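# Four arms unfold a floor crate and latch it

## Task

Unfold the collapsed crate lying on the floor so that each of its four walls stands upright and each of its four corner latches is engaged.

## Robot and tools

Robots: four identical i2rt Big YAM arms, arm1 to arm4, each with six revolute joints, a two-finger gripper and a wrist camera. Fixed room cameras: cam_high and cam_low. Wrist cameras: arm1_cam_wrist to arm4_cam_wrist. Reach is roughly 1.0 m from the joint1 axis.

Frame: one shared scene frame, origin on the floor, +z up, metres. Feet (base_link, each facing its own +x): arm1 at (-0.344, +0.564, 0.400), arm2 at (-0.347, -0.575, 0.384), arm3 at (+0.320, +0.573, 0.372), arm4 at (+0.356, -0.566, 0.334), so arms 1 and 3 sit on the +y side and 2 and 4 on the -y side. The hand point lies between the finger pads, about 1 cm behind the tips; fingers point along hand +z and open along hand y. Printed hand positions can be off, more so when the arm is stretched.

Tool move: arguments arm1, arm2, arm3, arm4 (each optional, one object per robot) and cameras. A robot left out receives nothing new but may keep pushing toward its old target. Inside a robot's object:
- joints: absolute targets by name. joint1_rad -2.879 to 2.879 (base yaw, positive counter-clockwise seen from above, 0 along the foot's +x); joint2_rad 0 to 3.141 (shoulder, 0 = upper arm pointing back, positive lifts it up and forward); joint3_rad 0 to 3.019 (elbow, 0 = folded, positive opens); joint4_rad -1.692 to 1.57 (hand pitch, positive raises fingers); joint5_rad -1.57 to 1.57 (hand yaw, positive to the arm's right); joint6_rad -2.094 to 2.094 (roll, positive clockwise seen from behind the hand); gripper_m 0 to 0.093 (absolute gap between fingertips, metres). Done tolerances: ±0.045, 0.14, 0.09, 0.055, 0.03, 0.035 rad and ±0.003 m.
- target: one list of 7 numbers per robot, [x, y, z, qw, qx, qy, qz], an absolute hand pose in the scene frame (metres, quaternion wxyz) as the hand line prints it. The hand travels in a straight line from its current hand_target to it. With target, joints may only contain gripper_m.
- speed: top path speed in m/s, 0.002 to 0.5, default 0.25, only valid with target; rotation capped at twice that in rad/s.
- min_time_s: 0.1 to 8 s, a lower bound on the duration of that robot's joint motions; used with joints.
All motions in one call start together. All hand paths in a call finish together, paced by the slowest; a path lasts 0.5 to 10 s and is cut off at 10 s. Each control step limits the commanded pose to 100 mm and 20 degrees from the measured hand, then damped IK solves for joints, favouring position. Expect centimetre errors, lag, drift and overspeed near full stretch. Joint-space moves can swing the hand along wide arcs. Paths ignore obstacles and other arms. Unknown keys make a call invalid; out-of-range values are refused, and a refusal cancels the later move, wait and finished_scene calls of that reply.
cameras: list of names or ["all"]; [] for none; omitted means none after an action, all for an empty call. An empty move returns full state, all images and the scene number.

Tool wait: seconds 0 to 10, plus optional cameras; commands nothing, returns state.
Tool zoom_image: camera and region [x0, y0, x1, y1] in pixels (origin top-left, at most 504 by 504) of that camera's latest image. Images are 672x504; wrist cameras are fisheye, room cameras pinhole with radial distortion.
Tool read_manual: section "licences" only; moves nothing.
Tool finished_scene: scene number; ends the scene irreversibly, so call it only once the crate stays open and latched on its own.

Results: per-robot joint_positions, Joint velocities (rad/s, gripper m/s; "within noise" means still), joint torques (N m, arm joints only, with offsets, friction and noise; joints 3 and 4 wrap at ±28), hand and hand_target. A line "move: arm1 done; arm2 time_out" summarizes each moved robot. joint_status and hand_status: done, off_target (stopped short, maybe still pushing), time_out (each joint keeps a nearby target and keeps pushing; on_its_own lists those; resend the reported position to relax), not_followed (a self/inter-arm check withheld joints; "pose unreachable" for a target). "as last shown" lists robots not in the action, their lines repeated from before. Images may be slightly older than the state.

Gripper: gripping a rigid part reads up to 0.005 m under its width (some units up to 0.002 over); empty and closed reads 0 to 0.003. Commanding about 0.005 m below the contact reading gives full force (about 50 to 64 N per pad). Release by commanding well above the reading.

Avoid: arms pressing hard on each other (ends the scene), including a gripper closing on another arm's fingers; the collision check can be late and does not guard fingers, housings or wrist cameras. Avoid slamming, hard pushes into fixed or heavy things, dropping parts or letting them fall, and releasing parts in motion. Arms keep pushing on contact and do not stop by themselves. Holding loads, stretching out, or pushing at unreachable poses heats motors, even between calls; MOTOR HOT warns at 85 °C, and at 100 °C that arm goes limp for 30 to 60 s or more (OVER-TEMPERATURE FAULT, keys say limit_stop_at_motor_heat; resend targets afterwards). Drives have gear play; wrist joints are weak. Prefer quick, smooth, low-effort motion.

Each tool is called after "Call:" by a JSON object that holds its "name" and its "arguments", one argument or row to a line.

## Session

Call:
{"name": "move", "arguments": {
  "arm1": {"target": [-0.05, 0.12, 0.42, 0.2418, 0.6645, 0.6645, -0.2418], "speed": 0.45},
  "cameras": ["arm1_cam_wrist", "cam_high", "cam_low"]
}}

Call:
{"name": "zoom_image", "arguments": {
  "camera": "cam_high",
  "region": [230, 240, 450, 420]
}}

Call:
{"name": "zoom_image", "arguments": {
  "camera": "cam_low",
  "region": [200, 250, 480, 390]
}}

Scene clock: 2.83 s.
Joint torques (N m): arm1=[-0.79 -14.15 9.24 2.1 0.54 0.18] | arm2=[-0.09 1.08 8.28 1.68 0.09 0] | arm3=[-0.44 0.44 7.79 2.09 0.2 0.11] | arm4=[1.73 2.14 10.36 1.84 -0.07 0.16]
Motor temperatures (°C): arm1=[27 28 28 26 23 23 25] | arm2=[23 24 24 24 27 26 24] | arm3=[26 24 27 23 25 23 27] | arm4=[24 26 26 29 26 25 26]
Heat: arm1: hottest joint2_rad 28 °C; arm2: hottest joint5_rad 27 °C; arm3: hottest joint3_rad 27 °C; arm4: hottest joint4_rad 29 °C.
move: arm1 off_target
Joint velocities: within noise
arm1.joint_positions: joint1_rad=+0.551 joint2_rad=+1.702 joint3_rad=+0.851 joint4_rad=-0.210 joint5_rad=+0.424 joint6_rad=+0.586 gripper_m=+0.09396
arm1.joint_status: not commanded
arm1.hand: x=-0.0590 y=+0.1423 z=+0.4079 quat_wxyz=(-0.220, -0.656, -0.682, +0.236) (m; scene frame)
arm1.hand_target: x=-0.0498 y=+0.1250 z=+0.4165 quat_wxyz=(-0.236, -0.663, -0.670, +0.238) (m; scene frame)
arm1.hand_status: off_target (0.027 m and 3.5 deg from the pose sent, 0.605 m and 82.7 deg at the start)
arm2.joint_positions: joint1_rad=-0.187 joint2_rad=+0.597 joint3_rad=+1.311 joint4_rad=-1.291 joint5_rad=+0.240 joint6_rad=-0.242 gripper_m=+0.09396
arm2.joint_status: not commanded
arm2.hand: x=-0.2313 y=-0.3616 z=+0.9012 quat_wxyz=(-0.466, +0.549, -0.680, -0.136) (m; scene frame)
arm2.hand_target: x=-0.2318 y=-0.3633 z=+0.9149 quat_wxyz=(-0.477, +0.543, -0.676, -0.143) (m; scene frame)
arm2.hand_status: not commanded
arm3.joint_positions: joint1_rad=+0.868 joint2_rad=+0.636 joint3_rad=+1.401 joint4_rad=-1.459 joint5_rad=+0.267 joint6_rad=-0.464 gripper_m=+0.09396
arm3.joint_status: not commanded
arm3.hand: x=+0.4150 y=+0.3713 z=+0.8920 quat_wxyz=(-0.249, -0.258, -0.861, +0.361) (m; scene frame)
arm3.hand_target: x=+0.4139 y=+0.3728 z=+0.9011 quat_wxyz=(-0.257, -0.258, -0.856, +0.367) (m; scene frame)
arm3.hand_status: not commanded
arm4.joint_positions: joint1_rad=-0.127 joint2_rad=+0.607 joint3_rad=+1.357 joint4_rad=-1.287 joint5_rad=+0.181 joint6_rad=-0.762 gripper_m=+0.09396
arm4.joint_status: not commanded
arm4.hand: x=+0.3685 y=-0.3250 z=+0.8718 quat_wxyz=(-0.478, +0.793, -0.350, -0.141) (m; scene frame)
arm4.hand_target: x=+0.3687 y=-0.3277 z=+0.8812 quat_wxyz=(-0.487, +0.788, -0.349, -0.145) (m; scene frame)
arm4.hand_status: not commanded
pictures: arm1_cam_wrist, cam_high, cam_low

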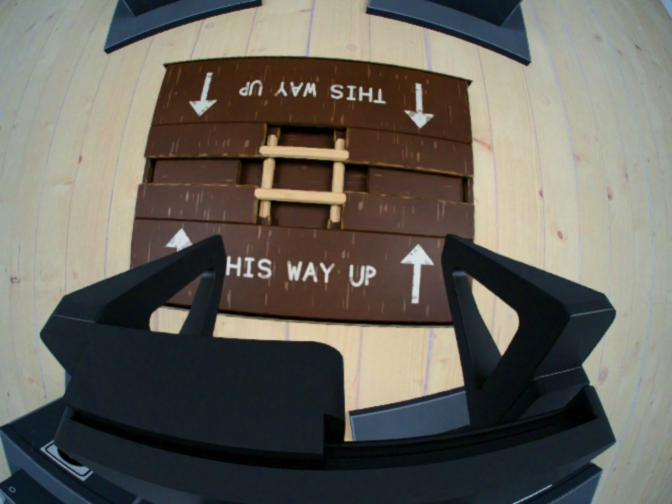

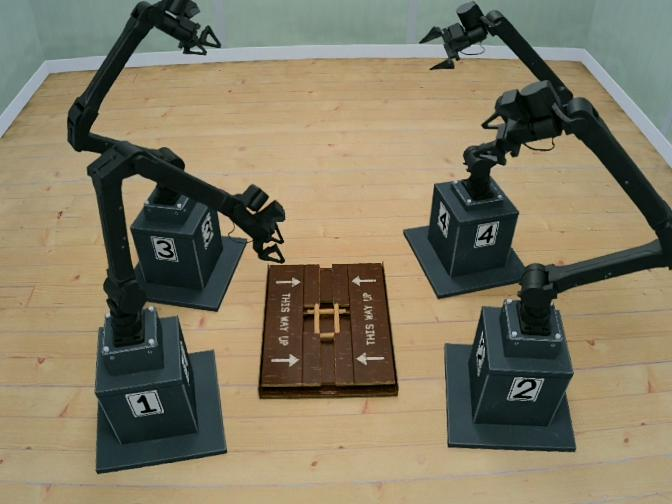

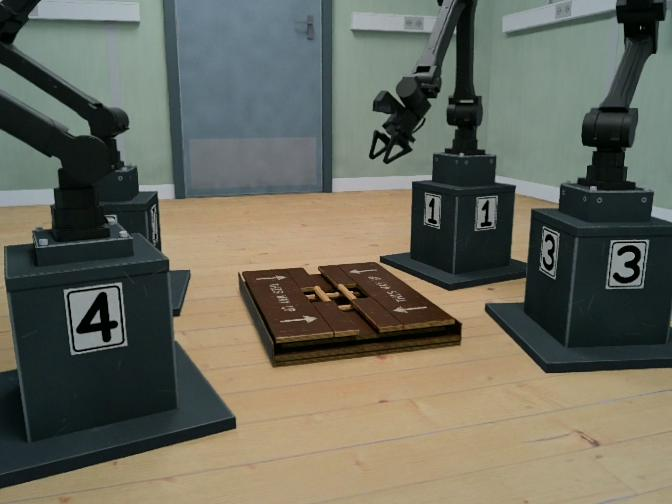

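Scaled by 2.291 from the camera's 672x504 image, which has a finer 960x720 frame.

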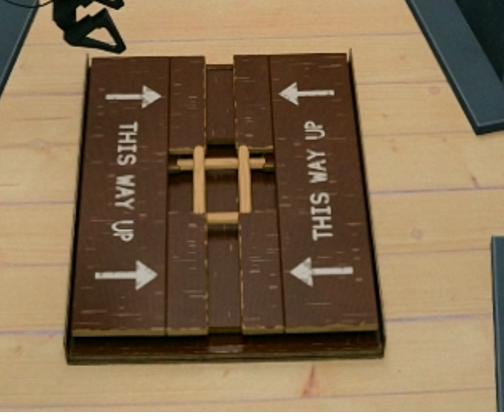

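Scaled by 1.800 from the camera's 672x504 image, which has a finer 960x720 frame.

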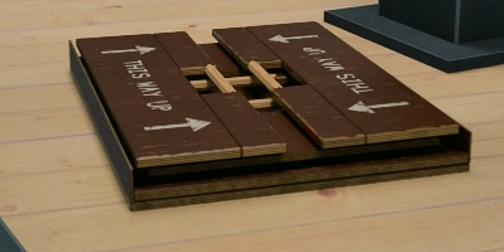

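Call:
{"name": "move", "arguments": {
  "arm1": {"target": [-0.0135, 0.030, 0.11, 0, 0.0175, 0.9998, 0], "speed": 0.4, "joints": {"gripper_m": 0.045}},
  "arm4": {"target": [-0.01, -0.19, 0.25, 0, 0.9998, -0.0175, 0], "speed": 0.4, "joints": {"gripper_m": 0.045}},
  "cameras": ["arm1_cam_wrist", "arm4_cam_wrist"]
}}

Scene clock: 27.57 s.
Joint torques (N m): arm1=[-0.38 -24.7 7.68 0.03 0.14 -0.03] | arm2=[-0.09 1.08 8.28 1.68 0.09 0] | arm3=[-0.21 0.26 7.82 2.22 0.2 0.11] | arm4=[2.26 -16.03 9.69 -0.54 -0.22 -0.1]
Motor temperatures (°C): arm1=[27 29 29 26 23 23 25] | arm2=[23 24 26 25 27 26 24] | arm3=[26 24 29 24 25 23 27] | arm4=[24 26 28 29 26 25 26]
Heat: arm1: hottest joint2_rad 29 °C; arm2: hottest joint5_rad 27 °C; arm3: hottest joint3_rad 29 °C; arm4: hottest joint4_rad 29 °C.
move: arm1 off_target; arm4 off_target
Joint velocities: within noise
arm1.joint_positions: joint1_rad=+0.381 joint2_rad=+2.611 joint3_rad=+1.704 joint4_rad=-0.667 joint5_rad=-0.009 joint6_rad=-0.957 gripper_m=+0.04507
arm1.joint_status: all done
arm1.hand: x=-0.0140 y=+0.0421 z=+0.1157 quat_wxyz=(+0.000, -0.024, -1.000, -0.001) (m; scene frame)
arm1.hand_target: x=-0.0140 y=+0.0325 z=+0.1114 quat_wxyz=(+0.000, -0.022, -1.000, +0.002) (m; scene frame)
arm1.hand_status: off_target (0.013 m and 0.8 deg from the pose sent, 0.322 m and 92.1 deg at the start)
arm2, arm3: as last shown
arm4.joint_positions: joint1_rad=+0.556 joint2_rad=+2.029 joint3_rad=+1.210 joint4_rad=-0.772 joint5_rad=+0.010 joint6_rad=-0.734 gripper_m=+0.04507
arm4.joint_status: all done
arm4.hand: x=+0.0074 y=-0.1990 z=+0.2478 quat_wxyz=(+0.003, +0.999, -0.037, +0.010) (m; scene frame)
arm4.hand_target: x=-0.0030 y=-0.1927 z=+0.2479 quat_wxyz=(+0.002, +1.000, -0.025, +0.007) (m; scene frame)
arm4.hand_status: off_target (0.020 m and 2.5 deg from the pose sent, 0.740 m and 74.0 deg at the start)
pictures: arm1_cam_wrist, arm4_cam_wrist

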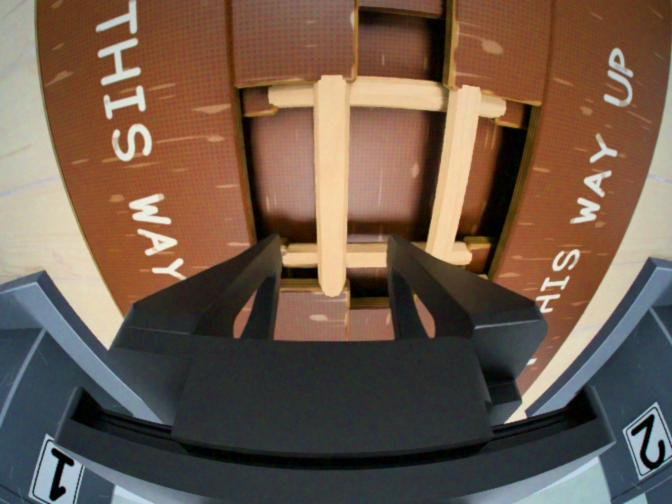

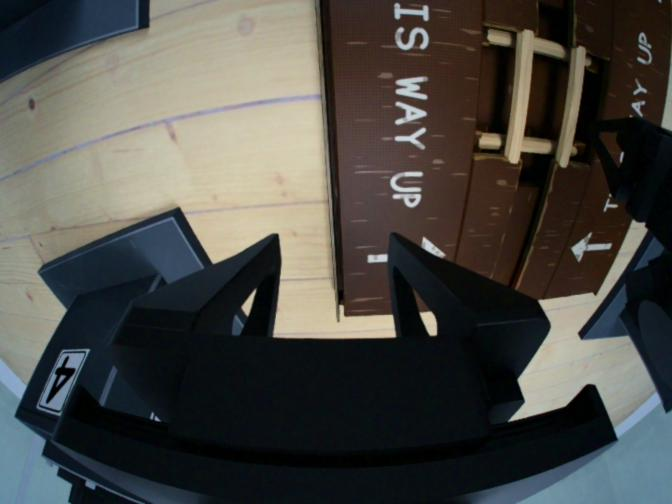

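Call:
{"name": "move", "arguments": {
  "arm1": {"target": [-0.0135, 0.030, 0.054, 0, 0.0175, 0.9998, 0], "speed": 0.2}
}}

Call:
{"name": "move", "arguments": {
  "arm1": {"joints": {"gripper_m": 0.012}},
  "cameras": ["arm1_cam_wrist"]
}}

Call:
{"name": "move", "arguments": {
  "arm1": {"target": [-0.0135, 0.043, 0.128, -0.0019, 0.0174, 0.9941, -0.1067], "speed": 0.13}
}}

Call:
{"name": "move", "arguments": {
  "arm1": {"target": [-0.0115, 0.098, 0.205, -0.0038, 0.0171, 0.9761, -0.2164], "speed": 0.16}
}}

Call:
{"name": "move", "arguments": {
  "arm1": {"target": [-0.010, 0.158, 0.243, -0.0053, 0.0167, 0.9535, -0.3007], "speed": 0.16},
  "cameras": ["arm1_cam_wrist"]
}}

Call:
{"name": "move", "arguments": {
  "arm1": {"target": [-0.007, 0.207, 0.258, -0.006, 0.0164, 0.9395, -0.342], "speed": 0.15},
  "arm4": {"target": [-0.020, -0.0085, 0.11, 0, 0.9998, -0.0175, 0], "speed": 0.25}
}}

Call:
{"name": "move", "arguments": {
  "arm1": {"target": [-0.006, 0.246, 0.260, -0.0067, 0.0161, 0.9237, -0.3827], "speed": 0.1},
  "cameras": ["arm1_cam_wrist", "arm4_cam_wrist", "cam_high"]
}}

Scene clock: 33.47 s.
Joint torques (N m): arm1=[-0.56 -26.23 7.08 0.81 0.1 -0.02] | arm2=[-0.03 1.14 8.28 1.68 0.09 0] | arm3=[-0.73 -0.44 7.95 2.06 0.2 0.11] | arm4=[2.2 -16.15 9.68 -0.54 -0.22 -0.1]
Motor temperatures (°C): arm1=[27 30 29 26 23 23 25] | arm2=[23 24 26 25 27 26 24] | arm3=[26 24 30 24 25 23 27] | arm4=[24 27 29 29 26 25 26]
Heat: arm1: hottest joint2_rad 30 °C; arm2: hottest joint5_rad 27 °C; arm3: hottest joint3_rad 30 °C; arm4: hottest joint3_rad 29 °C.
move: arm1 off_target
Joint velocities: within noise
arm1.joint_positions: joint1_rad=+0.381 joint2_rad=+2.752 joint3_rad=+1.801 joint4_rad=-0.646 joint5_rad=-0.009 joint6_rad=-0.966 gripper_m=+0.04507
arm1.joint_status: not commanded
arm1.hand: x=-0.0166 y=+0.0453 z=+0.0535 quat_wxyz=(+0.006, -0.020, -1.000, -0.011) (m; scene frame)
arm1.hand_target: x=-0.0140 y=+0.0309 z=+0.0541 quat_wxyz=(+0.000, -0.018, -1.000, +0.000) (m; scene frame)
arm1.hand_status: off_target (0.016 m and 1.4 deg from the pose sent, 0.063 m and 0.8 deg at the start)
arm2, arm3: as last shown
arm4.joint_positions: joint1_rad=+0.551 joint2_rad=+2.029 joint3_rad=+1.210 joint4_rad=-0.772 joint5_rad=+0.010 joint6_rad=-0.734 gripper_m=+0.04507
arm4.joint_status: not commanded
arm4.hand: x=+0.0091 y=-0.1974 z=+0.2478 quat_wxyz=(+0.003, +0.999, -0.039, +0.010) (m; scene frame)
arm4.hand_target: x=-0.0013 y=-0.1911 z=+0.2479 quat_wxyz=(+0.002, +1.000, -0.028, +0.007) (m; scene frame)
arm4.hand_status: not commanded
pictures: none

Scene clock: 34.27 s.
Joint torques (N m): arm1=[-1.38 -26.29 7.01 0.59 0.04 -0.02] | arm2=[-0.15 1.08 8.28 1.68 0.09 0] | arm3=[-0.73 -0.15 7.71 2.02 0.19 0.1] | arm4=[2.14 -16.09 9.68 -0.54 -0.22 -0.1]
Motor temperatures (°C): arm1=[27 30 29 26 23 23 25] | arm2=[23 24 26 25 27 26 24] | arm3=[26 24 30 24 25 23 27] | arm4=[24 27 29 29 26 25 26]
Heat: arm1: hottest joint2_rad 30 °C; arm2: hottest joint5_rad 27 °C; arm3: hottest joint3_rad 30 °C; arm4: hottest joint3_rad 29 °C.
move: arm1 off_target
Joint velocities: within noise
arm1.joint_positions: joint1_rad=+0.379 joint2_rad=+2.752 joint3_rad=+1.804 joint4_rad=-0.641 joint5_rad=-0.006 joint6_rad=-0.966 gripper_m=+0.01707
arm1.joint_status: gripper_m off_target (ended at +0.01710, target +0.01200)
arm1.hand: x=-0.0163 y=+0.0421 z=+0.0542 quat_wxyz=(+0.006, -0.020, -1.000, -0.006) (m; scene frame)
arm1.hand_target: x=-0.0139 y=+0.0294 z=+0.0543 quat_wxyz=(-0.001, -0.018, -1.000, +0.002) (m; scene frame)
arm1.hand_status: not commanded
arm2, arm3, arm4: as last shown
pictures: arm1_cam_wrist

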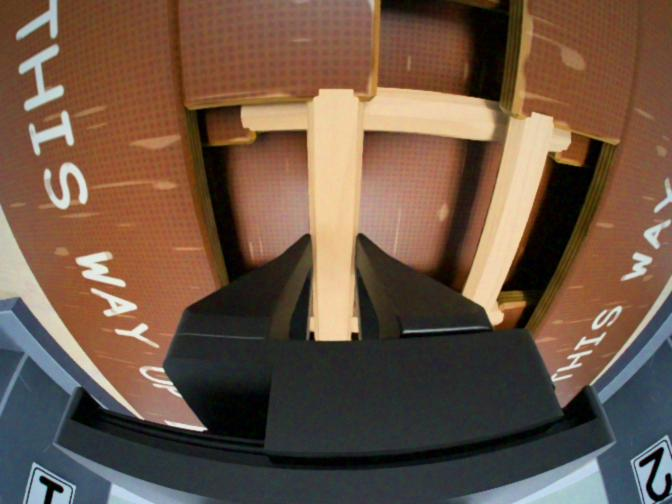

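Scene clock: 35.77 s.
Joint torques (N m): arm1=[0.38 -29.45 3.4 0.14 0.23 0.11] | arm2=[-0.03 1.03 8.28 1.68 0.09 0] | arm3=[-0.97 -0.26 7.9 2.11 0.18 0.11] | arm4=[2.14 -16.09 9.68 -0.55 -0.22 -0.1]
Motor temperatures (°C): arm1=[27 30 29 26 23 23 25] | arm2=[23 24 26 25 27 26 24] | arm3=[26 24 30 24 25 23 27] | arm4=[24 27 29 29 26 25 26]
Heat: arm1: hottest joint2_rad 30 °C; arm2: hottest joint5_rad 27 °C; arm3: hottest joint3_rad 30 °C; arm4: hottest joint3_rad 29 °C.
move: arm1 off_target
Joint velocities: within noise
arm1.joint_positions: joint1_rad=+0.418 joint2_rad=+2.579 joint3_rad=+1.537 joint4_rad=-0.368 joint5_rad=+0.116 joint6_rad=-0.942 gripper_m=+0.01707
arm1.joint_status: not commanded
arm1.hand: x=-0.0168 y=+0.0479 z=+0.1026 quat_wxyz=(+0.003, -0.018, -0.995, +0.102) (m; scene frame)
arm1.hand_target: x=-0.0120 y=+0.0422 z=+0.1268 quat_wxyz=(-0.001, -0.017, -0.994, +0.108) (m; scene frame)
arm1.hand_status: off_target (0.026 m and 0.6 deg from the pose sent, 0.074 m and 13.0 deg at the start)
arm2, arm3, arm4: as last shown
pictures: none

Scene clock: 37.17 s.
Joint torques (N m): arm1=[0.32 -25.64 2.77 0.72 0.34 0.17] | arm2=[-0.09 1.14 8.29 1.68 0.09 0] | arm3=[-0.44 -0.21 7.92 2.09 0.2 0.1] | arm4=[2.2 -16.15 9.68 -0.55 -0.22 -0.1]
Motor temperatures (°C): arm1=[27 30 29 26 23 23 25] | arm2=[23 24 26 25 27 26 24] | arm3=[26 24 30 24 25 23 27] | arm4=[24 27 29 29 26 25 26]
Heat: arm1: hottest joint2_rad 30 °C; arm2: hottest joint5_rad 27 °C; arm3: hottest joint3_rad 30 °C; arm4: hottest joint3_rad 29 °C.
move: arm1 off_target
Joint velocities: within noise
arm1.joint_positions: joint1_rad=+0.511 joint2_rad=+2.317 joint3_rad=+1.197 joint4_rad=-0.137 joint5_rad=+0.274 joint6_rad=-0.882 gripper_m=+0.01640
arm1.joint_status: not commanded
arm1.hand: x=-0.0165 y=+0.0955 z=+0.1897 quat_wxyz=(+0.007, -0.017, -0.978, +0.208) (m; scene frame)
arm1.hand_target: x=-0.0127 y=+0.0987 z=+0.2040 quat_wxyz=(+0.004, -0.016, -0.977, +0.212) (m; scene frame)
arm1.hand_status: off_target (0.016 m and 1.1 deg from the pose sent, 0.114 m and 13.3 deg at the start)
arm2, arm3, arm4: as last shown
pictures: none

Scene clock: 38.43 s.
Joint torques (N m): arm1=[0.56 -22.18 2.19 1.14 0.49 0.18] | arm2=[-0.03 1.14 8.28 1.68 0.09 0] | arm3=[-0.85 -0.26 7.9 2.1 0.2 0.11] | arm4=[2.2 -16.15 9.68 -0.54 -0.22 -0.1]
Motor temperatures (°C): arm1=[27 30 29 26 23 23 25] | arm2=[23 24 26 25 27 26 24] | arm3=[26 24 30 24 25 23 27] | arm4=[24 27 29 29 26 25 26]
Heat: arm1: hottest joint2_rad 30 °C; arm2: hottest joint5_rad 27 °C; arm3: hottest joint3_rad 30 °C; arm4: hottest joint3_rad 29 °C.
move: arm1 off_target
Joint velocities: within noise
arm1.joint_positions: joint1_rad=+0.636 joint2_rad=+2.189 joint3_rad=+0.973 joint4_rad=+0.058 joint5_rad=+0.444 joint6_rad=-0.810 gripper_m=+0.01612
arm1.joint_status: not commanded
arm1.hand: x=-0.0148 y=+0.1525 z=+0.2300 quat_wxyz=(+0.012, -0.016, -0.955, +0.296) (m; scene frame)
arm1.hand_target: x=-0.0108 y=+0.1565 z=+0.2428 quat_wxyz=(+0.006, -0.016, -0.953, +0.302) (m; scene frame)
arm1.hand_status: off_target (0.015 m and 1.0 deg from the pose sent, 0.082 m and 11.0 deg at the start)
arm2, arm3, arm4: as last shown
pictures: arm1_cam_wrist

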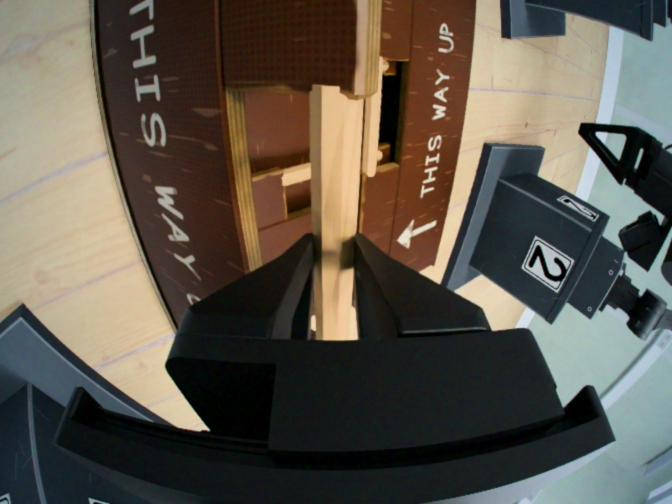

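Scene clock: 40.40 s.
Joint torques (N m): arm1=[0.85 -20.25 2.13 1.81 0.74 0.16] | arm2=[-0.03 1.08 8.29 1.68 0.09 0] | arm3=[-0.32 0.32 7.79 2.04 0.17 0.11] | arm4=[1.38 -21.89 10.63 -0.53 -0.24 -0.11]
Motor temperatures (°C): arm1=[27 30 29 26 23 23 25] | arm2=[23 24 26 25 27 26 24] | arm3=[26 24 30 24 25 23 27] | arm4=[24 27 29 29 26 25 26]
Heat: arm1: hottest joint2_rad 30 °C; arm2: hottest joint5_rad 27 °C; arm3: hottest joint3_rad 30 °C; arm4: hottest joint3_rad 29 °C.
move: arm1 off_target; arm4 off_target
Joint velocities: within noise
arm1.joint_positions: joint1_rad=+0.751 joint2_rad=+2.126 joint3_rad=+0.851 joint4_rad=+0.113 joint5_rad=+0.550 joint6_rad=-0.721 gripper_m=+0.01441
arm1.joint_status: not commanded
arm1.hand: x=-0.0137 y=+0.2056 z=+0.2471 quat_wxyz=(+0.017, -0.014, -0.943, +0.332) (m; scene frame)
arm1.hand_target: x=-0.0074 y=+0.2064 z=+0.2581 quat_wxyz=(+0.007, -0.016, -0.939, +0.342) (m; scene frame)
arm1.hand_status: off_target (0.013 m and 1.7 deg from the pose sent, 0.062 m and 5.6 deg at the start)
arm2, arm3: as last shown
arm4.joint_positions: joint1_rad=+0.392 joint2_rad=+2.564 joint3_rad=+1.848 joint4_rad=-0.854 joint5_rad=-0.001 joint6_rad=-0.926 gripper_m=+0.04507
arm4.joint_status: not commanded
arm4.hand: x=-0.0187 y=-0.0174 z=+0.1162 quat_wxyz=(+0.000, +1.000, -0.023, -0.001) (m; scene frame)
arm4.hand_target: x=-0.0210 y=-0.0114 z=+0.1082 quat_wxyz=(+0.001, +1.000, -0.016, -0.001) (m; scene frame)
arm4.hand_status: off_target (0.011 m and 0.6 deg from the pose sent, 0.236 m and 2.8 deg at the start)
pictures: none

Scene clock: 41.47 s.
Joint torques (N m): arm1=[3.19 -19.96 0.57 1.59 1.58 0.29] | arm2=[-0.09 1.14 8.29 1.68 0.09 0] | arm3=[-0.38 -0.44 7.95 2.03 0.18 0.12] | arm4=[1.67 -21.83 10.67 -0.53 -0.24 -0.1]
Motor temperatures (°C): arm1=[27 30 29 26 23 23 25] | arm2=[23 24 26 25 27 26 24] | arm3=[26 24 30 24 25 23 27] | arm4=[24 27 29 29 26 25 26]
Heat: arm1: hottest joint2_rad 30 °C; arm2: hottest joint5_rad 27 °C; arm3: hottest joint3_rad 30 °C; arm4: hottest joint3_rad 29 °C.
move: arm1 off_target
Joint velocities: within noise
arm1.joint_positions: joint1_rad=+0.820 joint2_rad=+2.133 joint3_rad=+0.799 joint4_rad=+0.193 joint5_rad=+0.642 joint6_rad=-0.666 gripper_m=+0.01375
arm1.joint_status: not commanded
arm1.hand: x=-0.0130 y=+0.2284 z=+0.2496 quat_wxyz=(+0.015, -0.020, -0.928, +0.371) (m; scene frame)
arm1.hand_target: x=-0.0090 y=+0.2418 z=+0.2596 quat_wxyz=(+0.009, -0.016, -0.924, +0.383) (m; scene frame)
arm1.hand_status: off_target (0.022 m and 1.8 deg from the pose sent, 0.043 m and 6.3 deg at the start)
arm2.joint_positions: joint1_rad=-0.187 joint2_rad=+0.597 joint3_rad=+1.311 joint4_rad=-1.291 joint5_rad=+0.240 joint6_rad=-0.242 gripper_m=+0.09396
arm2.joint_status: not commanded
arm2.hand: x=-0.2313 y=-0.3616 z=+0.9012 quat_wxyz=(-0.466, +0.549, -0.680, -0.136) (m; scene frame)
arm2.hand_target: x=-0.2318 y=-0.3633 z=+0.9149 quat_wxyz=(-0.477, +0.543, -0.676, -0.143) (m; scene frame)
arm2.hand_status: not commanded
arm3.joint_positions: joint1_rad=+0.868 joint2_rad=+0.636 joint3_rad=+1.401 joint4_rad=-1.459 joint5_rad=+0.267 joint6_rad=-0.464 gripper_m=+0.09396
arm3.joint_status: not commanded
arm3.hand: x=+0.4150 y=+0.3713 z=+0.8920 quat_wxyz=(-0.249, -0.258, -0.861, +0.361) (m; scene frame)
arm3.hand_target: x=+0.4139 y=+0.3728 z=+0.9011 quat_wxyz=(-0.257, -0.258, -0.856, +0.367) (m; scene frame)
arm3.hand_status: not commanded
arm4.joint_positions: joint1_rad=+0.390 joint2_rad=+2.564 joint3_rad=+1.848 joint4_rad=-0.854 joint5_rad=-0.001 joint6_rad=-0.926 gripper_m=+0.04507
arm4.joint_status: not commanded
arm4.hand: x=-0.0178 y=-0.0169 z=+0.1162 quat_wxyz=(+0.000, +1.000, -0.024, -0.001) (m; scene frame)
arm4.hand_target: x=-0.0201 y=-0.0109 z=+0.1082 quat_wxyz=(+0.001, +1.000, -0.016, -0.001) (m; scene frame)
arm4.hand_status: not commanded
pictures: arm1_cam_wrist, arm4_cam_wrist, cam_high

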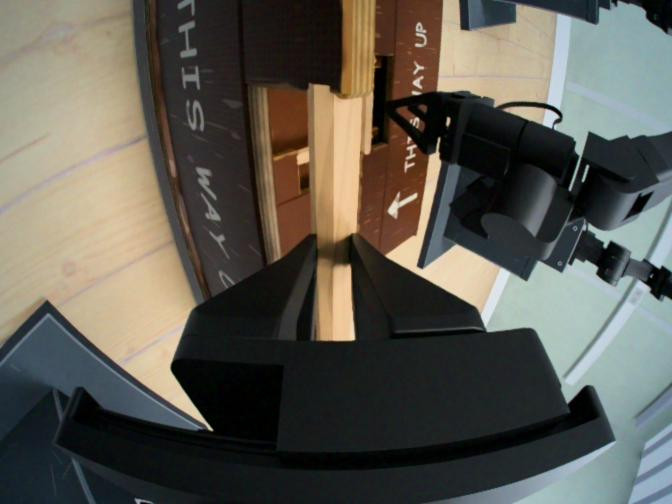

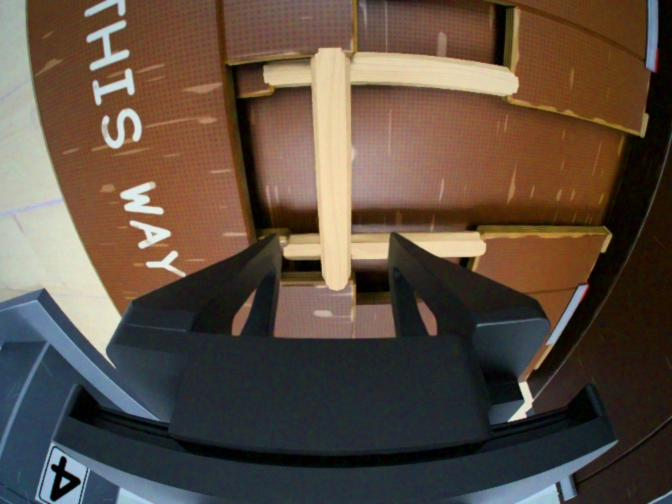

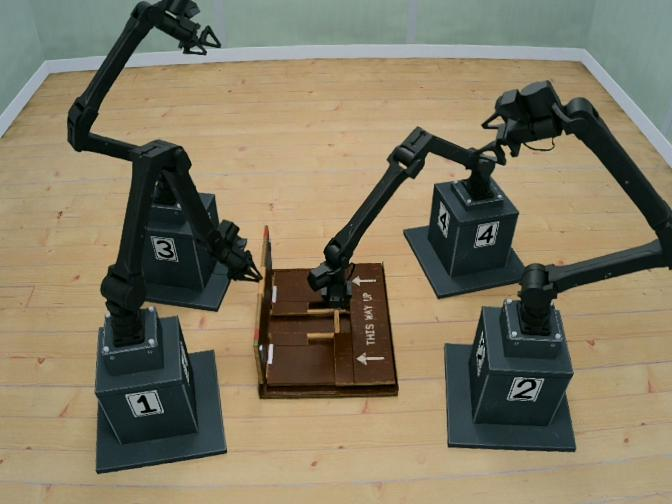

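Call:
{"name": "move", "arguments": {
  "arm4": {"target": [-0.020, -0.0085, 0.047, 0, 0.9998, -0.0175, 0], "speed": 0.2},
  "arm3": {"target": [0.22, 0.15, 0.42, 0.136, 0.518, 0.822, -0.195], "speed": 0.4, "joints": {"gripper_m": 0.045}}
}}

Call:
{"name": "move", "arguments": {
  "arm4": {"joints": {"gripper_m": 0.012}},
  "cameras": ["arm4_cam_wrist"]
}}

Call:
{"name": "move", "arguments": {
  "arm4": {"target": [-0.019, -0.022, 0.135, -0.1067, 0.9941, -0.0174, 0.0019], "speed": 0.13}
}}

Call:
{"name": "move", "arguments": {
  "arm4": {"target": [-0.0235, -0.080, 0.218, -0.2164, 0.9761, -0.0171, 0.0038], "speed": 0.16},
  "arm2": {"target": [-0.18, -0.24, 0.65, -0.328, 0.613, -0.712, -0.098], "speed": 0.4, "joints": {"gripper_m": 0.045}}
}}

Call:
{"name": "move", "arguments": {
  "arm4": {"target": [-0.0255, -0.142, 0.253, -0.3007, 0.9535, -0.0167, 0.0053], "speed": 0.16},
  "arm2": {"target": [-0.125, -0.115, 0.42, -0.164, 0.665, -0.7275, -0.0495], "speed": 0.4}
}}

Call:
{"name": "move", "arguments": {
  "arm4": {"target": [-0.0285, -0.185, 0.265, -0.342, 0.9395, -0.0164, 0.006], "speed": 0.15},
  "arm2": {"target": [-0.073, 0.010, 0.13, 0, 0.6948, -0.7194, 0], "speed": 0.35}
}}

Call:
{"name": "move", "arguments": {
  "arm4": {"target": [-0.030, -0.218, 0.266, -0.3827, 0.9237, -0.0162, 0.0067], "speed": 0.1},
  "cameras": ["arm4_cam_wrist", "arm2_cam_wrist", "cam_high"]
}}

Scene clock: 50.93 s.
Joint torques (N m): arm1=[2.78 -19.96 0.54 1.81 1.59 0.31] | arm2=[-0.09 1.14 8.28 1.69 0.09 0] | arm3=[-1.67 -7.3 9.35 1.76 0.12 0.17] | arm4=[1.38 -22.01 10.25 0.27 -0.11 -0.09]
Motor temperatures (°C): arm1=[27 30 29 26 24 23 25] | arm2=[23 24 26 25 27 26 24] | arm3=[26 24 31 24 25 23 27] | arm4=[24 27 29 29 26 25 26]
Heat: arm1: hottest joint2_rad 30 °C; arm2: hottest joint5_rad 27 °C; arm3: hottest joint3_rad 31 °C; arm4: hottest joint3_rad 29 °C.
move: arm3 off_target; arm4 off_target
Joint velocities: within noise
arm1, arm2: as last shown
arm1.joint_positions: joint1_rad=+0.820 joint2_rad=+2.133 joint3_rad=+0.799 joint4_rad=+0.193 joint5_rad=+0.642 joint6_rad=-0.666 gripper_m=+0.01374
arm3.joint_positions: joint1_rad=-0.069 joint2_rad=+1.401 joint3_rad=+0.676 joint4_rad=-0.440 joint5_rad=-0.152 joint6_rad=-0.705 gripper_m=+0.04513
arm3.joint_status: all done
arm3.hand: x=+0.2307 y=+0.1749 z=+0.4070 quat_wxyz=(-0.130, -0.519, -0.828, +0.170) (m; scene frame)
arm3.hand_target: x=+0.2190 y=+0.1538 z=+0.4179 quat_wxyz=(-0.133, -0.524, -0.820, +0.190) (m; scene frame)
arm3.hand_status: off_target (0.030 m and 3.0 deg from the pose sent, 0.557 m and 38.1 deg at the start)
arm4.joint_positions: joint1_rad=+0.389 joint2_rad=+2.685 joint3_rad=+1.917 joint4_rad=-0.818 joint5_rad=-0.001 joint6_rad=-0.926 gripper_m=+0.04507
arm4.joint_status: not commanded
arm4.hand: x=-0.0160 y=-0.0177 z=+0.0576 quat_wxyz=(+0.006, +1.000, -0.024, +0.004) (m; scene frame)
arm4.hand_target: x=-0.0185 y=-0.0089 z=+0.0479 quat_wxyz=(+0.000, +1.000, -0.018, +0.000) (m; scene frame)
arm4.hand_status: off_target (0.015 m and 1.2 deg from the pose sent, 0.070 m and 0.7 deg at the start)
pictures: none

Scene clock: 51.60 s.
Joint torques (N m): arm1=[2.61 -20.31 0.68 1.59 1.6 0.3] | arm2=[-0.09 1.03 8.28 1.68 0.09 0] | arm3=[-1.49 -7.18 9.26 1.84 0.13 0.18] | arm4=[1.44 -22.07 10.17 0.18 -0.19 -0.02]
Motor temperatures (°C): arm1=[27 30 29 26 24 23 25] | arm2=[23 24 27 25 27 26 24] | arm3=[26 24 31 24 25 23 27] | arm4=[24 27 29 29 26 25 26]
Heat: arm1: hottest joint2_rad 30 °C; arm2: hottest joint3_rad 27 °C; arm3: hottest joint3_rad 31 °C; arm4: hottest joint3_rad 29 °C.
move: arm4 off_target
Joint velocities: within noise
arm1, arm2, arm3: as last shown
arm4.joint_positions: joint1_rad=+0.389 joint2_rad=+2.685 joint3_rad=+1.919 joint4_rad=-0.816 joint5_rad=+0.002 joint6_rad=-0.941 gripper_m=+0.01690
arm4.joint_status: gripper_m off_target (ended at +0.01693, target +0.01200)
arm4.hand: x=-0.0163 y=-0.0165 z=+0.0580 quat_wxyz=(+0.004, +1.000, -0.017, +0.004) (m; scene frame)
arm4.hand_target: x=-0.0186 y=-0.0087 z=+0.0481 quat_wxyz=(-0.001, +1.000, -0.014, +0.000) (m; scene frame)
arm4.hand_status: not commanded
pictures: arm4_cam_wrist

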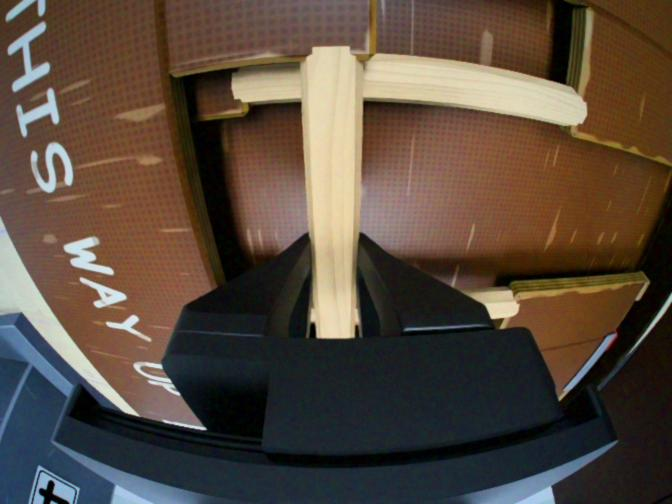

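Scene clock: 53.13 s.
Joint torques (N m): arm1=[3.66 -20.31 0.57 1.7 1.6 0.3] | arm2=[-0.09 1.08 8.28 1.68 0.09 0] | arm3=[-1.73 -7.06 9.4 1.7 0.14 0.18] | arm4=[2.43 -26.87 5.71 -0.57 -0.13 0.28]
Motor temperatures (°C): arm1=[27 30 29 26 24 23 26] | arm2=[23 24 27 25 27 26 24] | arm3=[26 24 31 24 25 23 27] | arm4=[24 27 29 29 26 25 26]
Heat: arm1: hottest joint2_rad 30 °C; arm2: hottest joint3_rad 27 °C; arm3: hottest joint3_rad 31 °C; arm4: hottest joint3_rad 29 °C.
move: arm4 off_target
Joint velocities: within noise
arm1, arm2, arm3: as last shown
arm4.joint_positions: joint1_rad=+0.428 joint2_rad=+2.498 joint3_rad=+1.655 joint4_rad=-0.565 joint5_rad=+0.137 joint6_rad=-0.917 gripper_m=+0.01690
arm4.joint_status: not commanded
arm4.hand: x=-0.0164 y=-0.0213 z=+0.1095 quat_wxyz=(-0.106, +0.994, -0.015, +0.006) (m; scene frame)
arm4.hand_target: x=-0.0236 y=-0.0219 z=+0.1335 quat_wxyz=(-0.110, +0.994, -0.018, +0.000) (m; scene frame)
arm4.hand_status: off_target (0.026 m and 0.5 deg from the pose sent, 0.077 m and 12.7 deg at the start)
pictures: none

Scene clock: 54.80 s.
Joint torques (N m): arm1=[2.78 -20.19 0.4 1.77 1.6 0.33] | arm2=[-0.91 -5.13 9.24 1.8 -0.08 -0.12] | arm3=[-1.67 -7.88 9.43 1.7 0.13 0.18] | arm4=[2.43 -23.47 5.56 -0.05 -0.01 0.32]
Motor temperatures (°C): arm1=[27 30 29 26 24 23 26] | arm2=[23 24 27 25 27 26 24] | arm3=[26 24 31 24 25 23 27] | arm4=[24 28 29 29 26 25 26]
Heat: arm1: hottest joint2_rad 30 °C; arm2: hottest joint3_rad 27 °C; arm3: hottest joint3_rad 31 °C; arm4: hottest joint3_rad 29 °C.
move: arm2 off_target; arm4 off_target
Joint velocities: within noise
arm1, arm3: as last shown
arm2.joint_positions: joint1_rad=-0.272 joint2_rad=+0.889 joint3_rad=+0.837 joint4_rad=-0.872 joint5_rad=+0.099 joint6_rad=-0.292 gripper_m=+0.04513
arm2.joint_status: all done
arm2.hand: x=-0.1853 y=-0.2460 z=+0.6345 quat_wxyz=(-0.308, +0.618, -0.717, -0.091) (m; scene frame)
arm2.hand_target: x=-0.1793 y=-0.2401 z=+0.6470 quat_wxyz=(-0.324, +0.613, -0.714, -0.097) (m; scene frame)
arm2.hand_status: off_target (0.017 m and 2.6 deg from the pose sent, 0.284 m and 18.3 deg at the start)
arm4.joint_positions: joint1_rad=+0.524 joint2_rad=+2.217 joint3_rad=+1.323 joint4_rad=-0.368 joint5_rad=+0.295 joint6_rad=-0.861 gripper_m=+0.01621
arm4.joint_status: not commanded
arm4.hand: x=-0.0178 y=-0.0733 z=+0.1995 quat_wxyz=(-0.210, +0.978, -0.012, +0.009) (m; scene frame)
arm4.hand_target: x=-0.0221 y=-0.0773 z=+0.2177 quat_wxyz=(-0.214, +0.977, -0.016, +0.002) (m; scene frame)
arm4.hand_status: off_target (0.021 m and 1.1 deg from the pose sent, 0.124 m and 12.8 deg at the start)
pictures: none

Scene clock: 56.83 s.
Joint torques (N m): arm1=[2.55 -19.55 0.58 1.74 1.58 0.24] | arm2=[-0.97 -14.45 8.95 1.17 -0.11 -0.12] | arm3=[-1.44 -7.41 9.21 1.76 0.15 0.12] | arm4=[3.14 -21.25 4.92 0.03 0.01 0.38]
Motor temperatures (°C): arm1=[27 30 29 26 24 23 26] | arm2=[23 24 27 25 27 26 24] | arm3=[26 24 31 24 25 23 27] | arm4=[24 28 29 29 26 25 26]
Heat: arm1: hottest joint2_rad 30 °C; arm2: hottest joint3_rad 27 °C; arm3: hottest joint3_rad 31 °C; arm4: hottest joint3_rad 29 °C.
move: arm2 off_target; arm4 off_target
Joint velocities: within noise
arm1, arm3: as last shown
arm2.joint_positions: joint1_rad=-0.292 joint2_rad=+1.650 joint3_rad=+0.956 joint4_rad=-0.587 joint5_rad=+0.042 joint6_rad=-0.346 gripper_m=+0.04513
arm2.joint_status: not commanded
arm2.hand: x=-0.1386 y=-0.1377 z=+0.4056 quat_wxyz=(-0.142, +0.668, -0.730, -0.037) (m; scene frame)
arm2.hand_target: x=-0.1254 y=-0.1194 z=+0.4206 quat_wxyz=(-0.165, +0.665, -0.727, -0.046) (m; scene frame)
arm2.hand_status: off_target (0.030 m and 2.9 deg from the pose sent, 0.258 m and 18.0 deg at the start)
arm4.joint_positions: joint1_rad=+0.643 joint2_rad=+2.076 joint3_rad=+1.104 joint4_rad=-0.199 joint5_rad=+0.478 joint6_rad=-0.786 gripper_m=+0.01620
arm4.joint_status: not commanded
arm4.hand: x=-0.0187 y=-0.1308 z=+0.2373 quat_wxyz=(-0.301, +0.953, -0.015, +0.018) (m; scene frame)
arm4.hand_target: x=-0.0247 y=-0.1400 z=+0.2534 quat_wxyz=(-0.303, +0.953, -0.017, +0.007) (m; scene frame)
arm4.hand_status: off_target (0.020 m and 1.4 deg from the pose sent, 0.087 m and 10.8 deg at the start)
pictures: none
led back after a hold (arm2 arm): the arm was led back toward your command in small steps, so it may still be short of it.
led back after a hold (arm4 arm): the arm was led back toward your command in small steps, so it may still be short of it.
pose unreachable (arm2 arm): on one or more control steps of this call this arm could not follow its commanded pose, so it was not sent that pose on those steps. It may still have moved: this result reports where it is.
cause: moving toward the commanded pose would bring a part of the arm too close to another arm (this arm's fingers and the arm4 arm's wrist (the part past joint 4), along the way the arms are being sent, or toward where that arm still pushes).
pose unreachable (arm4 arm): on one or more control steps of this call this arm could not follow its commanded pose, so it was not sent that pose on those steps. It may still have moved: this result reports where it is.
cause: moving toward the commanded pose would bring a part of the arm too close to another arm (this arm's wrist (the part past joint 4) and the arm2 arm's fingers, along the way the arms are being sent, or toward where that arm still pushes).

Scene clock: 58.90 s.
Joint torques (N m): arm1=[2.84 -20.89 0.58 1.74 1.58 0.29] | arm2=[-0.91 -24.88 7.27 -0.05 -0.15 -0.13] | arm3=[-1.03 -7.3 9.39 1.81 0.11 0.2] | arm4=[3.55 -19.6 4.72 0.36 0.02 0.35]
Motor temperatures (°C): arm1=[27 30 29 26 25 23 26] | arm2=[23 24 27 25 27 26 24] | arm3=[26 24 32 24 25 23 27] | arm4=[24 28 29 29 26 25 27]
Heat: arm1: hottest joint2_rad 30 °C; arm2: hottest joint3_rad 27 °C; arm3: hottest joint3_rad 32 °C; arm4: hottest joint3_rad 29 °C.
move: arm2 off_target; arm4 off_target
Joint velocities: within noise
arm1, arm3: as last shown
arm2.joint_positions: joint1_rad=-0.292 joint2_rad=+2.591 joint3_rad=+1.748 joint4_rad=-0.751 joint5_rad=+0.002 joint6_rad=-0.387 gripper_m=+0.04513
arm2.joint_status: not commanded
arm2.hand: x=-0.0850 y=-0.0038 z=+0.1218 quat_wxyz=(+0.010, +0.693, -0.721, +0.006) (m; scene frame)
arm2.hand_target: x=-0.0739 y=+0.0079 z=+0.1302 quat_wxyz=(+0.000, +0.692, -0.721, +0.000) (m; scene frame)
arm2.hand_status: off_target (0.020 m and 1.4 deg from the pose sent, 0.319 m and 17.1 deg at the start)
arm4.joint_positions: joint1_rad=+0.734 joint2_rad=+2.018 joint3_rad=+0.998 joint4_rad=-0.149 joint5_rad=+0.576 joint6_rad=-0.716 gripper_m=+0.01623
arm4.joint_status: not commanded
arm4.hand: x=-0.0189 y=-0.1756 z=+0.2493 quat_wxyz=(-0.337, +0.941, -0.016, +0.023) (m; scene frame)
arm4.hand_target: x=-0.0268 y=-0.1857 z=+0.2629 quat_wxyz=(-0.339, +0.941, -0.015, +0.010) (m; scene frame)
arm4.hand_status: off_target (0.021 m and 2.1 deg from the pose sent, 0.062 m and 5.2 deg at the start)
pictures: none

Scene clock: 59.93 s.
Joint torques (N m): arm1=[3.14 -20.31 0.65 1.74 1.58 0.29] | arm2=[-0.91 -24.82 7.25 -0.06 -0.15 -0.13] | arm3=[-1.32 -7 9.32 1.7 0.15 0.16] | arm4=[4.48 -18.96 4.1 0.61 0.37 0.42]
Motor temperatures (°C): arm1=[27 30 29 26 25 23 26] | arm2=[23 25 27 25 27 26 24] | arm3=[26 24 32 24 25 23 27] | arm4=[24 28 29 29 26 25 27]
Heat: arm1: hottest joint2_rad 30 °C; arm2: hottest joint3_rad 27 °C; arm3: hottest joint3_rad 32 °C; arm4: hottest joint3_rad 29 °C.
move: arm4 off_target
Joint velocities: within noise
arm1, arm2, arm3: as last shown
arm4.joint_positions: joint1_rad=+0.803 joint2_rad=+2.006 joint3_rad=+0.932 joint4_rad=-0.072 joint5_rad=+0.669 joint6_rad=-0.670 gripper_m=+0.01623
arm4.joint_status: not commanded
arm4.hand: x=-0.0202 y=-0.2022 z=+0.2524 quat_wxyz=(-0.377, +0.926, -0.019, +0.022) (m; scene frame)
arm4.hand_target: x=-0.0304 y=-0.2165 z=+0.2660 quat_wxyz=(-0.383, +0.924, -0.016, +0.006) (m; scene frame)
arm4.hand_status: off_target (0.023 m and 1.9 deg from the pose sent, 0.047 m and 5.9 deg at the start)
pictures: arm2_cam_wrist, arm4_cam_wrist, cam_high

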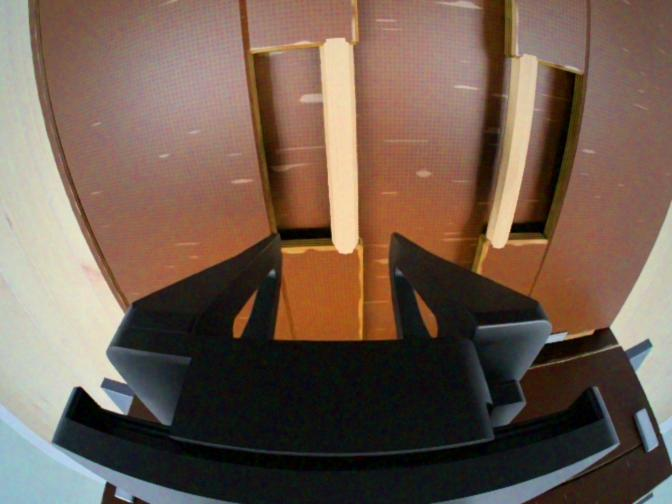

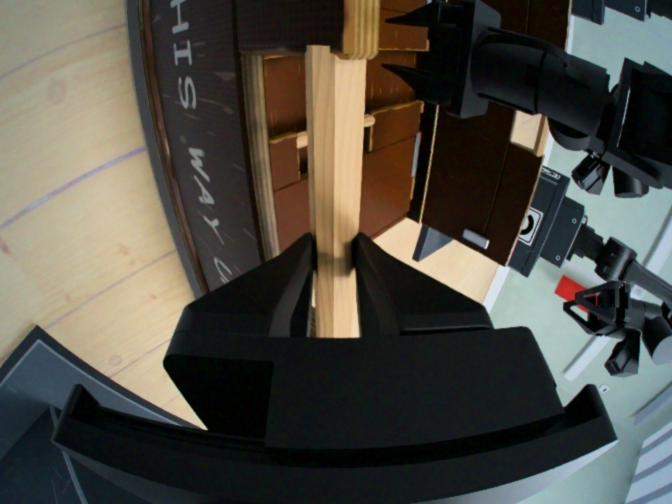

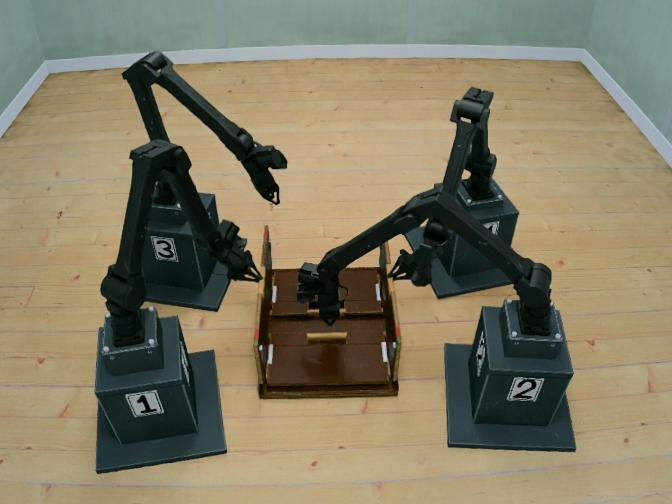

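Call:
{"name": "move", "arguments": {
  "arm2": {"target": [-0.069, 0.010, 0.034, 0, 0.6948, -0.7194, 0], "speed": 0.2},
  "arm4": {"target": [-0.030, -0.228, 0.266, -0.3827, 0.9237, -0.0162, 0.0067], "speed": 0.1}
}}

Call:
{"name": "move", "arguments": {
  "arm2": {"joints": {"gripper_m": 0.012}},
  "cameras": ["arm2_cam_wrist"]
}}

Scene clock: 65.93 s.
Joint torques (N m): arm1=[3.37 -19.6 0.28 1.69 1.61 0.28] | arm2=[-1.2 -25.64 6.84 0.38 -0.14 -0.12] | arm3=[-1.26 -7.65 9.47 1.91 0.15 0.14] | arm4=[5.77 -19.25 3.15 0.18 0.57 0.57]
Motor temperatures (°C): arm1=[27 30 29 26 25 23 26] | arm2=[23 25 27 24 27 26 24] | arm3=[26 24 32 24 25 23 27] | arm4=[24 28 28 29 26 25 27]
Heat: arm1: hottest joint2_rad 30 °C; arm2: hottest joint3_rad 27 °C; arm3: hottest joint3_rad 32 °C; arm4: hottest joint4_rad 29 °C.
move: arm2 off_target; arm4 off_target
Joint velocities: within noise
arm1.joint_positions: joint1_rad=+0.820 joint2_rad=+2.133 joint3_rad=+0.799 joint4_rad=+0.193 joint5_rad=+0.642 joint6_rad=-0.666 gripper_m=+0.01374
arm1.joint_status: not commanded
arm1.hand: x=-0.0130 y=+0.2284 z=+0.2496 quat_wxyz=(+0.015, -0.020, -0.928, +0.371) (m; scene frame)
arm1.hand_target: x=-0.0090 y=+0.2418 z=+0.2596 quat_wxyz=(+0.009, -0.016, -0.924, +0.383) (m; scene frame)
arm1.hand_status: not commanded
arm2.joint_positions: joint1_rad=-0.290 joint2_rad=+2.809 joint3_rad=+1.898 joint4_rad=-0.699 joint5_rad=+0.002 joint6_rad=-0.403 gripper_m=+0.04513
arm2.joint_status: not commanded
arm2.hand: x=-0.0865 y=-0.0050 z=+0.0247 quat_wxyz=(+0.017, +0.699, -0.715, +0.008) (m; scene frame)
arm2.hand_target: x=-0.0731 y=+0.0105 z=+0.0343 quat_wxyz=(+0.000, +0.698, -0.716, +0.000) (m; scene frame)
arm2.hand_status: off_target (0.025 m and 2.3 deg from the pose sent, 0.090 m and 1.4 deg at the start)
arm3: as last shown
arm4.joint_positions: joint1_rad=+0.804 joint2_rad=+2.007 joint3_rad=+0.929 joint4_rad=-0.066 joint5_rad=+0.672 joint6_rad=-0.665 gripper_m=+0.01623
arm4.joint_status: not commanded
arm4.hand: x=-0.0198 y=-0.2029 z=+0.2517 quat_wxyz=(-0.379, +0.925, -0.021, +0.021) (m; scene frame)
arm4.hand_target: x=-0.0295 y=-0.2265 z=+0.2640 quat_wxyz=(-0.383, +0.924, -0.015, +0.007) (m; scene frame)
arm4.hand_status: off_target (0.031 m and 1.8 deg from the pose sent, 0.031 m and 1.9 deg at the start)
pictures: none

Scene clock: 66.70 s.
Joint torques (N m): arm1=[2.96 -20.42 0.47 1.74 1.58 0.29] | arm2=[-0.85 -25.58 6.69 0.36 -0.21 0.08] | arm3=[-1.9 -7.77 9.35 1.77 0.11 0.14] | arm4=[5.83 -19.31 3.15 0.18 0.57 0.58]
Motor temperatures (°C): arm1=[27 30 29 26 25 23 26] | arm2=[23 25 27 24 27 26 24] | arm3=[26 24 32 24 25 23 27] | arm4=[24 28 28 29 26 25 27]
Heat: arm1: hottest joint2_rad 30 °C; arm2: hottest joint3_rad 27 °C; arm3: hottest joint3_rad 32 °C; arm4: hottest joint4_rad 29 °C.
move: arm2 off_target
Joint velocities: within noise
arm1, arm4: as last shown
arm2.joint_positions: joint1_rad=-0.296 joint2_rad=+2.809 joint3_rad=+1.900 joint4_rad=-0.697 joint5_rad=+0.004 joint6_rad=-0.426 gripper_m=+0.01760
arm2.joint_status: gripper_m off_target (ended at +0.01763, target +0.01200)
arm2.hand: x=-0.0823 y=-0.0056 z=+0.0250 quat_wxyz=(+0.016, +0.705, -0.709, +0.008) (m; scene frame)
arm2.hand_target: x=-0.0701 y=+0.0097 z=+0.0344 quat_wxyz=(-0.001, +0.698, -0.716, +0.000) (m; scene frame)
arm2.hand_status: not commanded
arm3.joint_positions: joint1_rad=-0.069 joint2_rad=+1.401 joint3_rad=+0.676 joint4_rad=-0.440 joint5_rad=-0.152 joint6_rad=-0.705 gripper_m=+0.04513
arm3.joint_status: not commanded
arm3.hand: x=+0.2307 y=+0.1749 z=+0.4070 quat_wxyz=(-0.130, -0.519, -0.828, +0.170) (m; scene frame)
arm3.hand_target: x=+0.2190 y=+0.1538 z=+0.4179 quat_wxyz=(-0.133, -0.524, -0.820, +0.190) (m; scene frame)
arm3.hand_status: not commanded
pictures: arm2_cam_wrist

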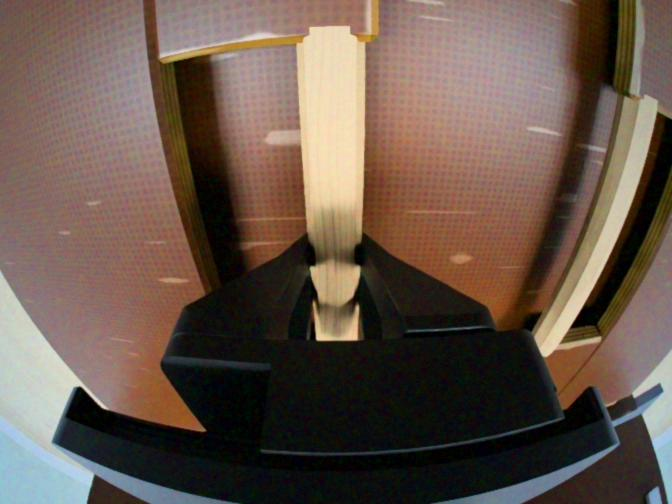

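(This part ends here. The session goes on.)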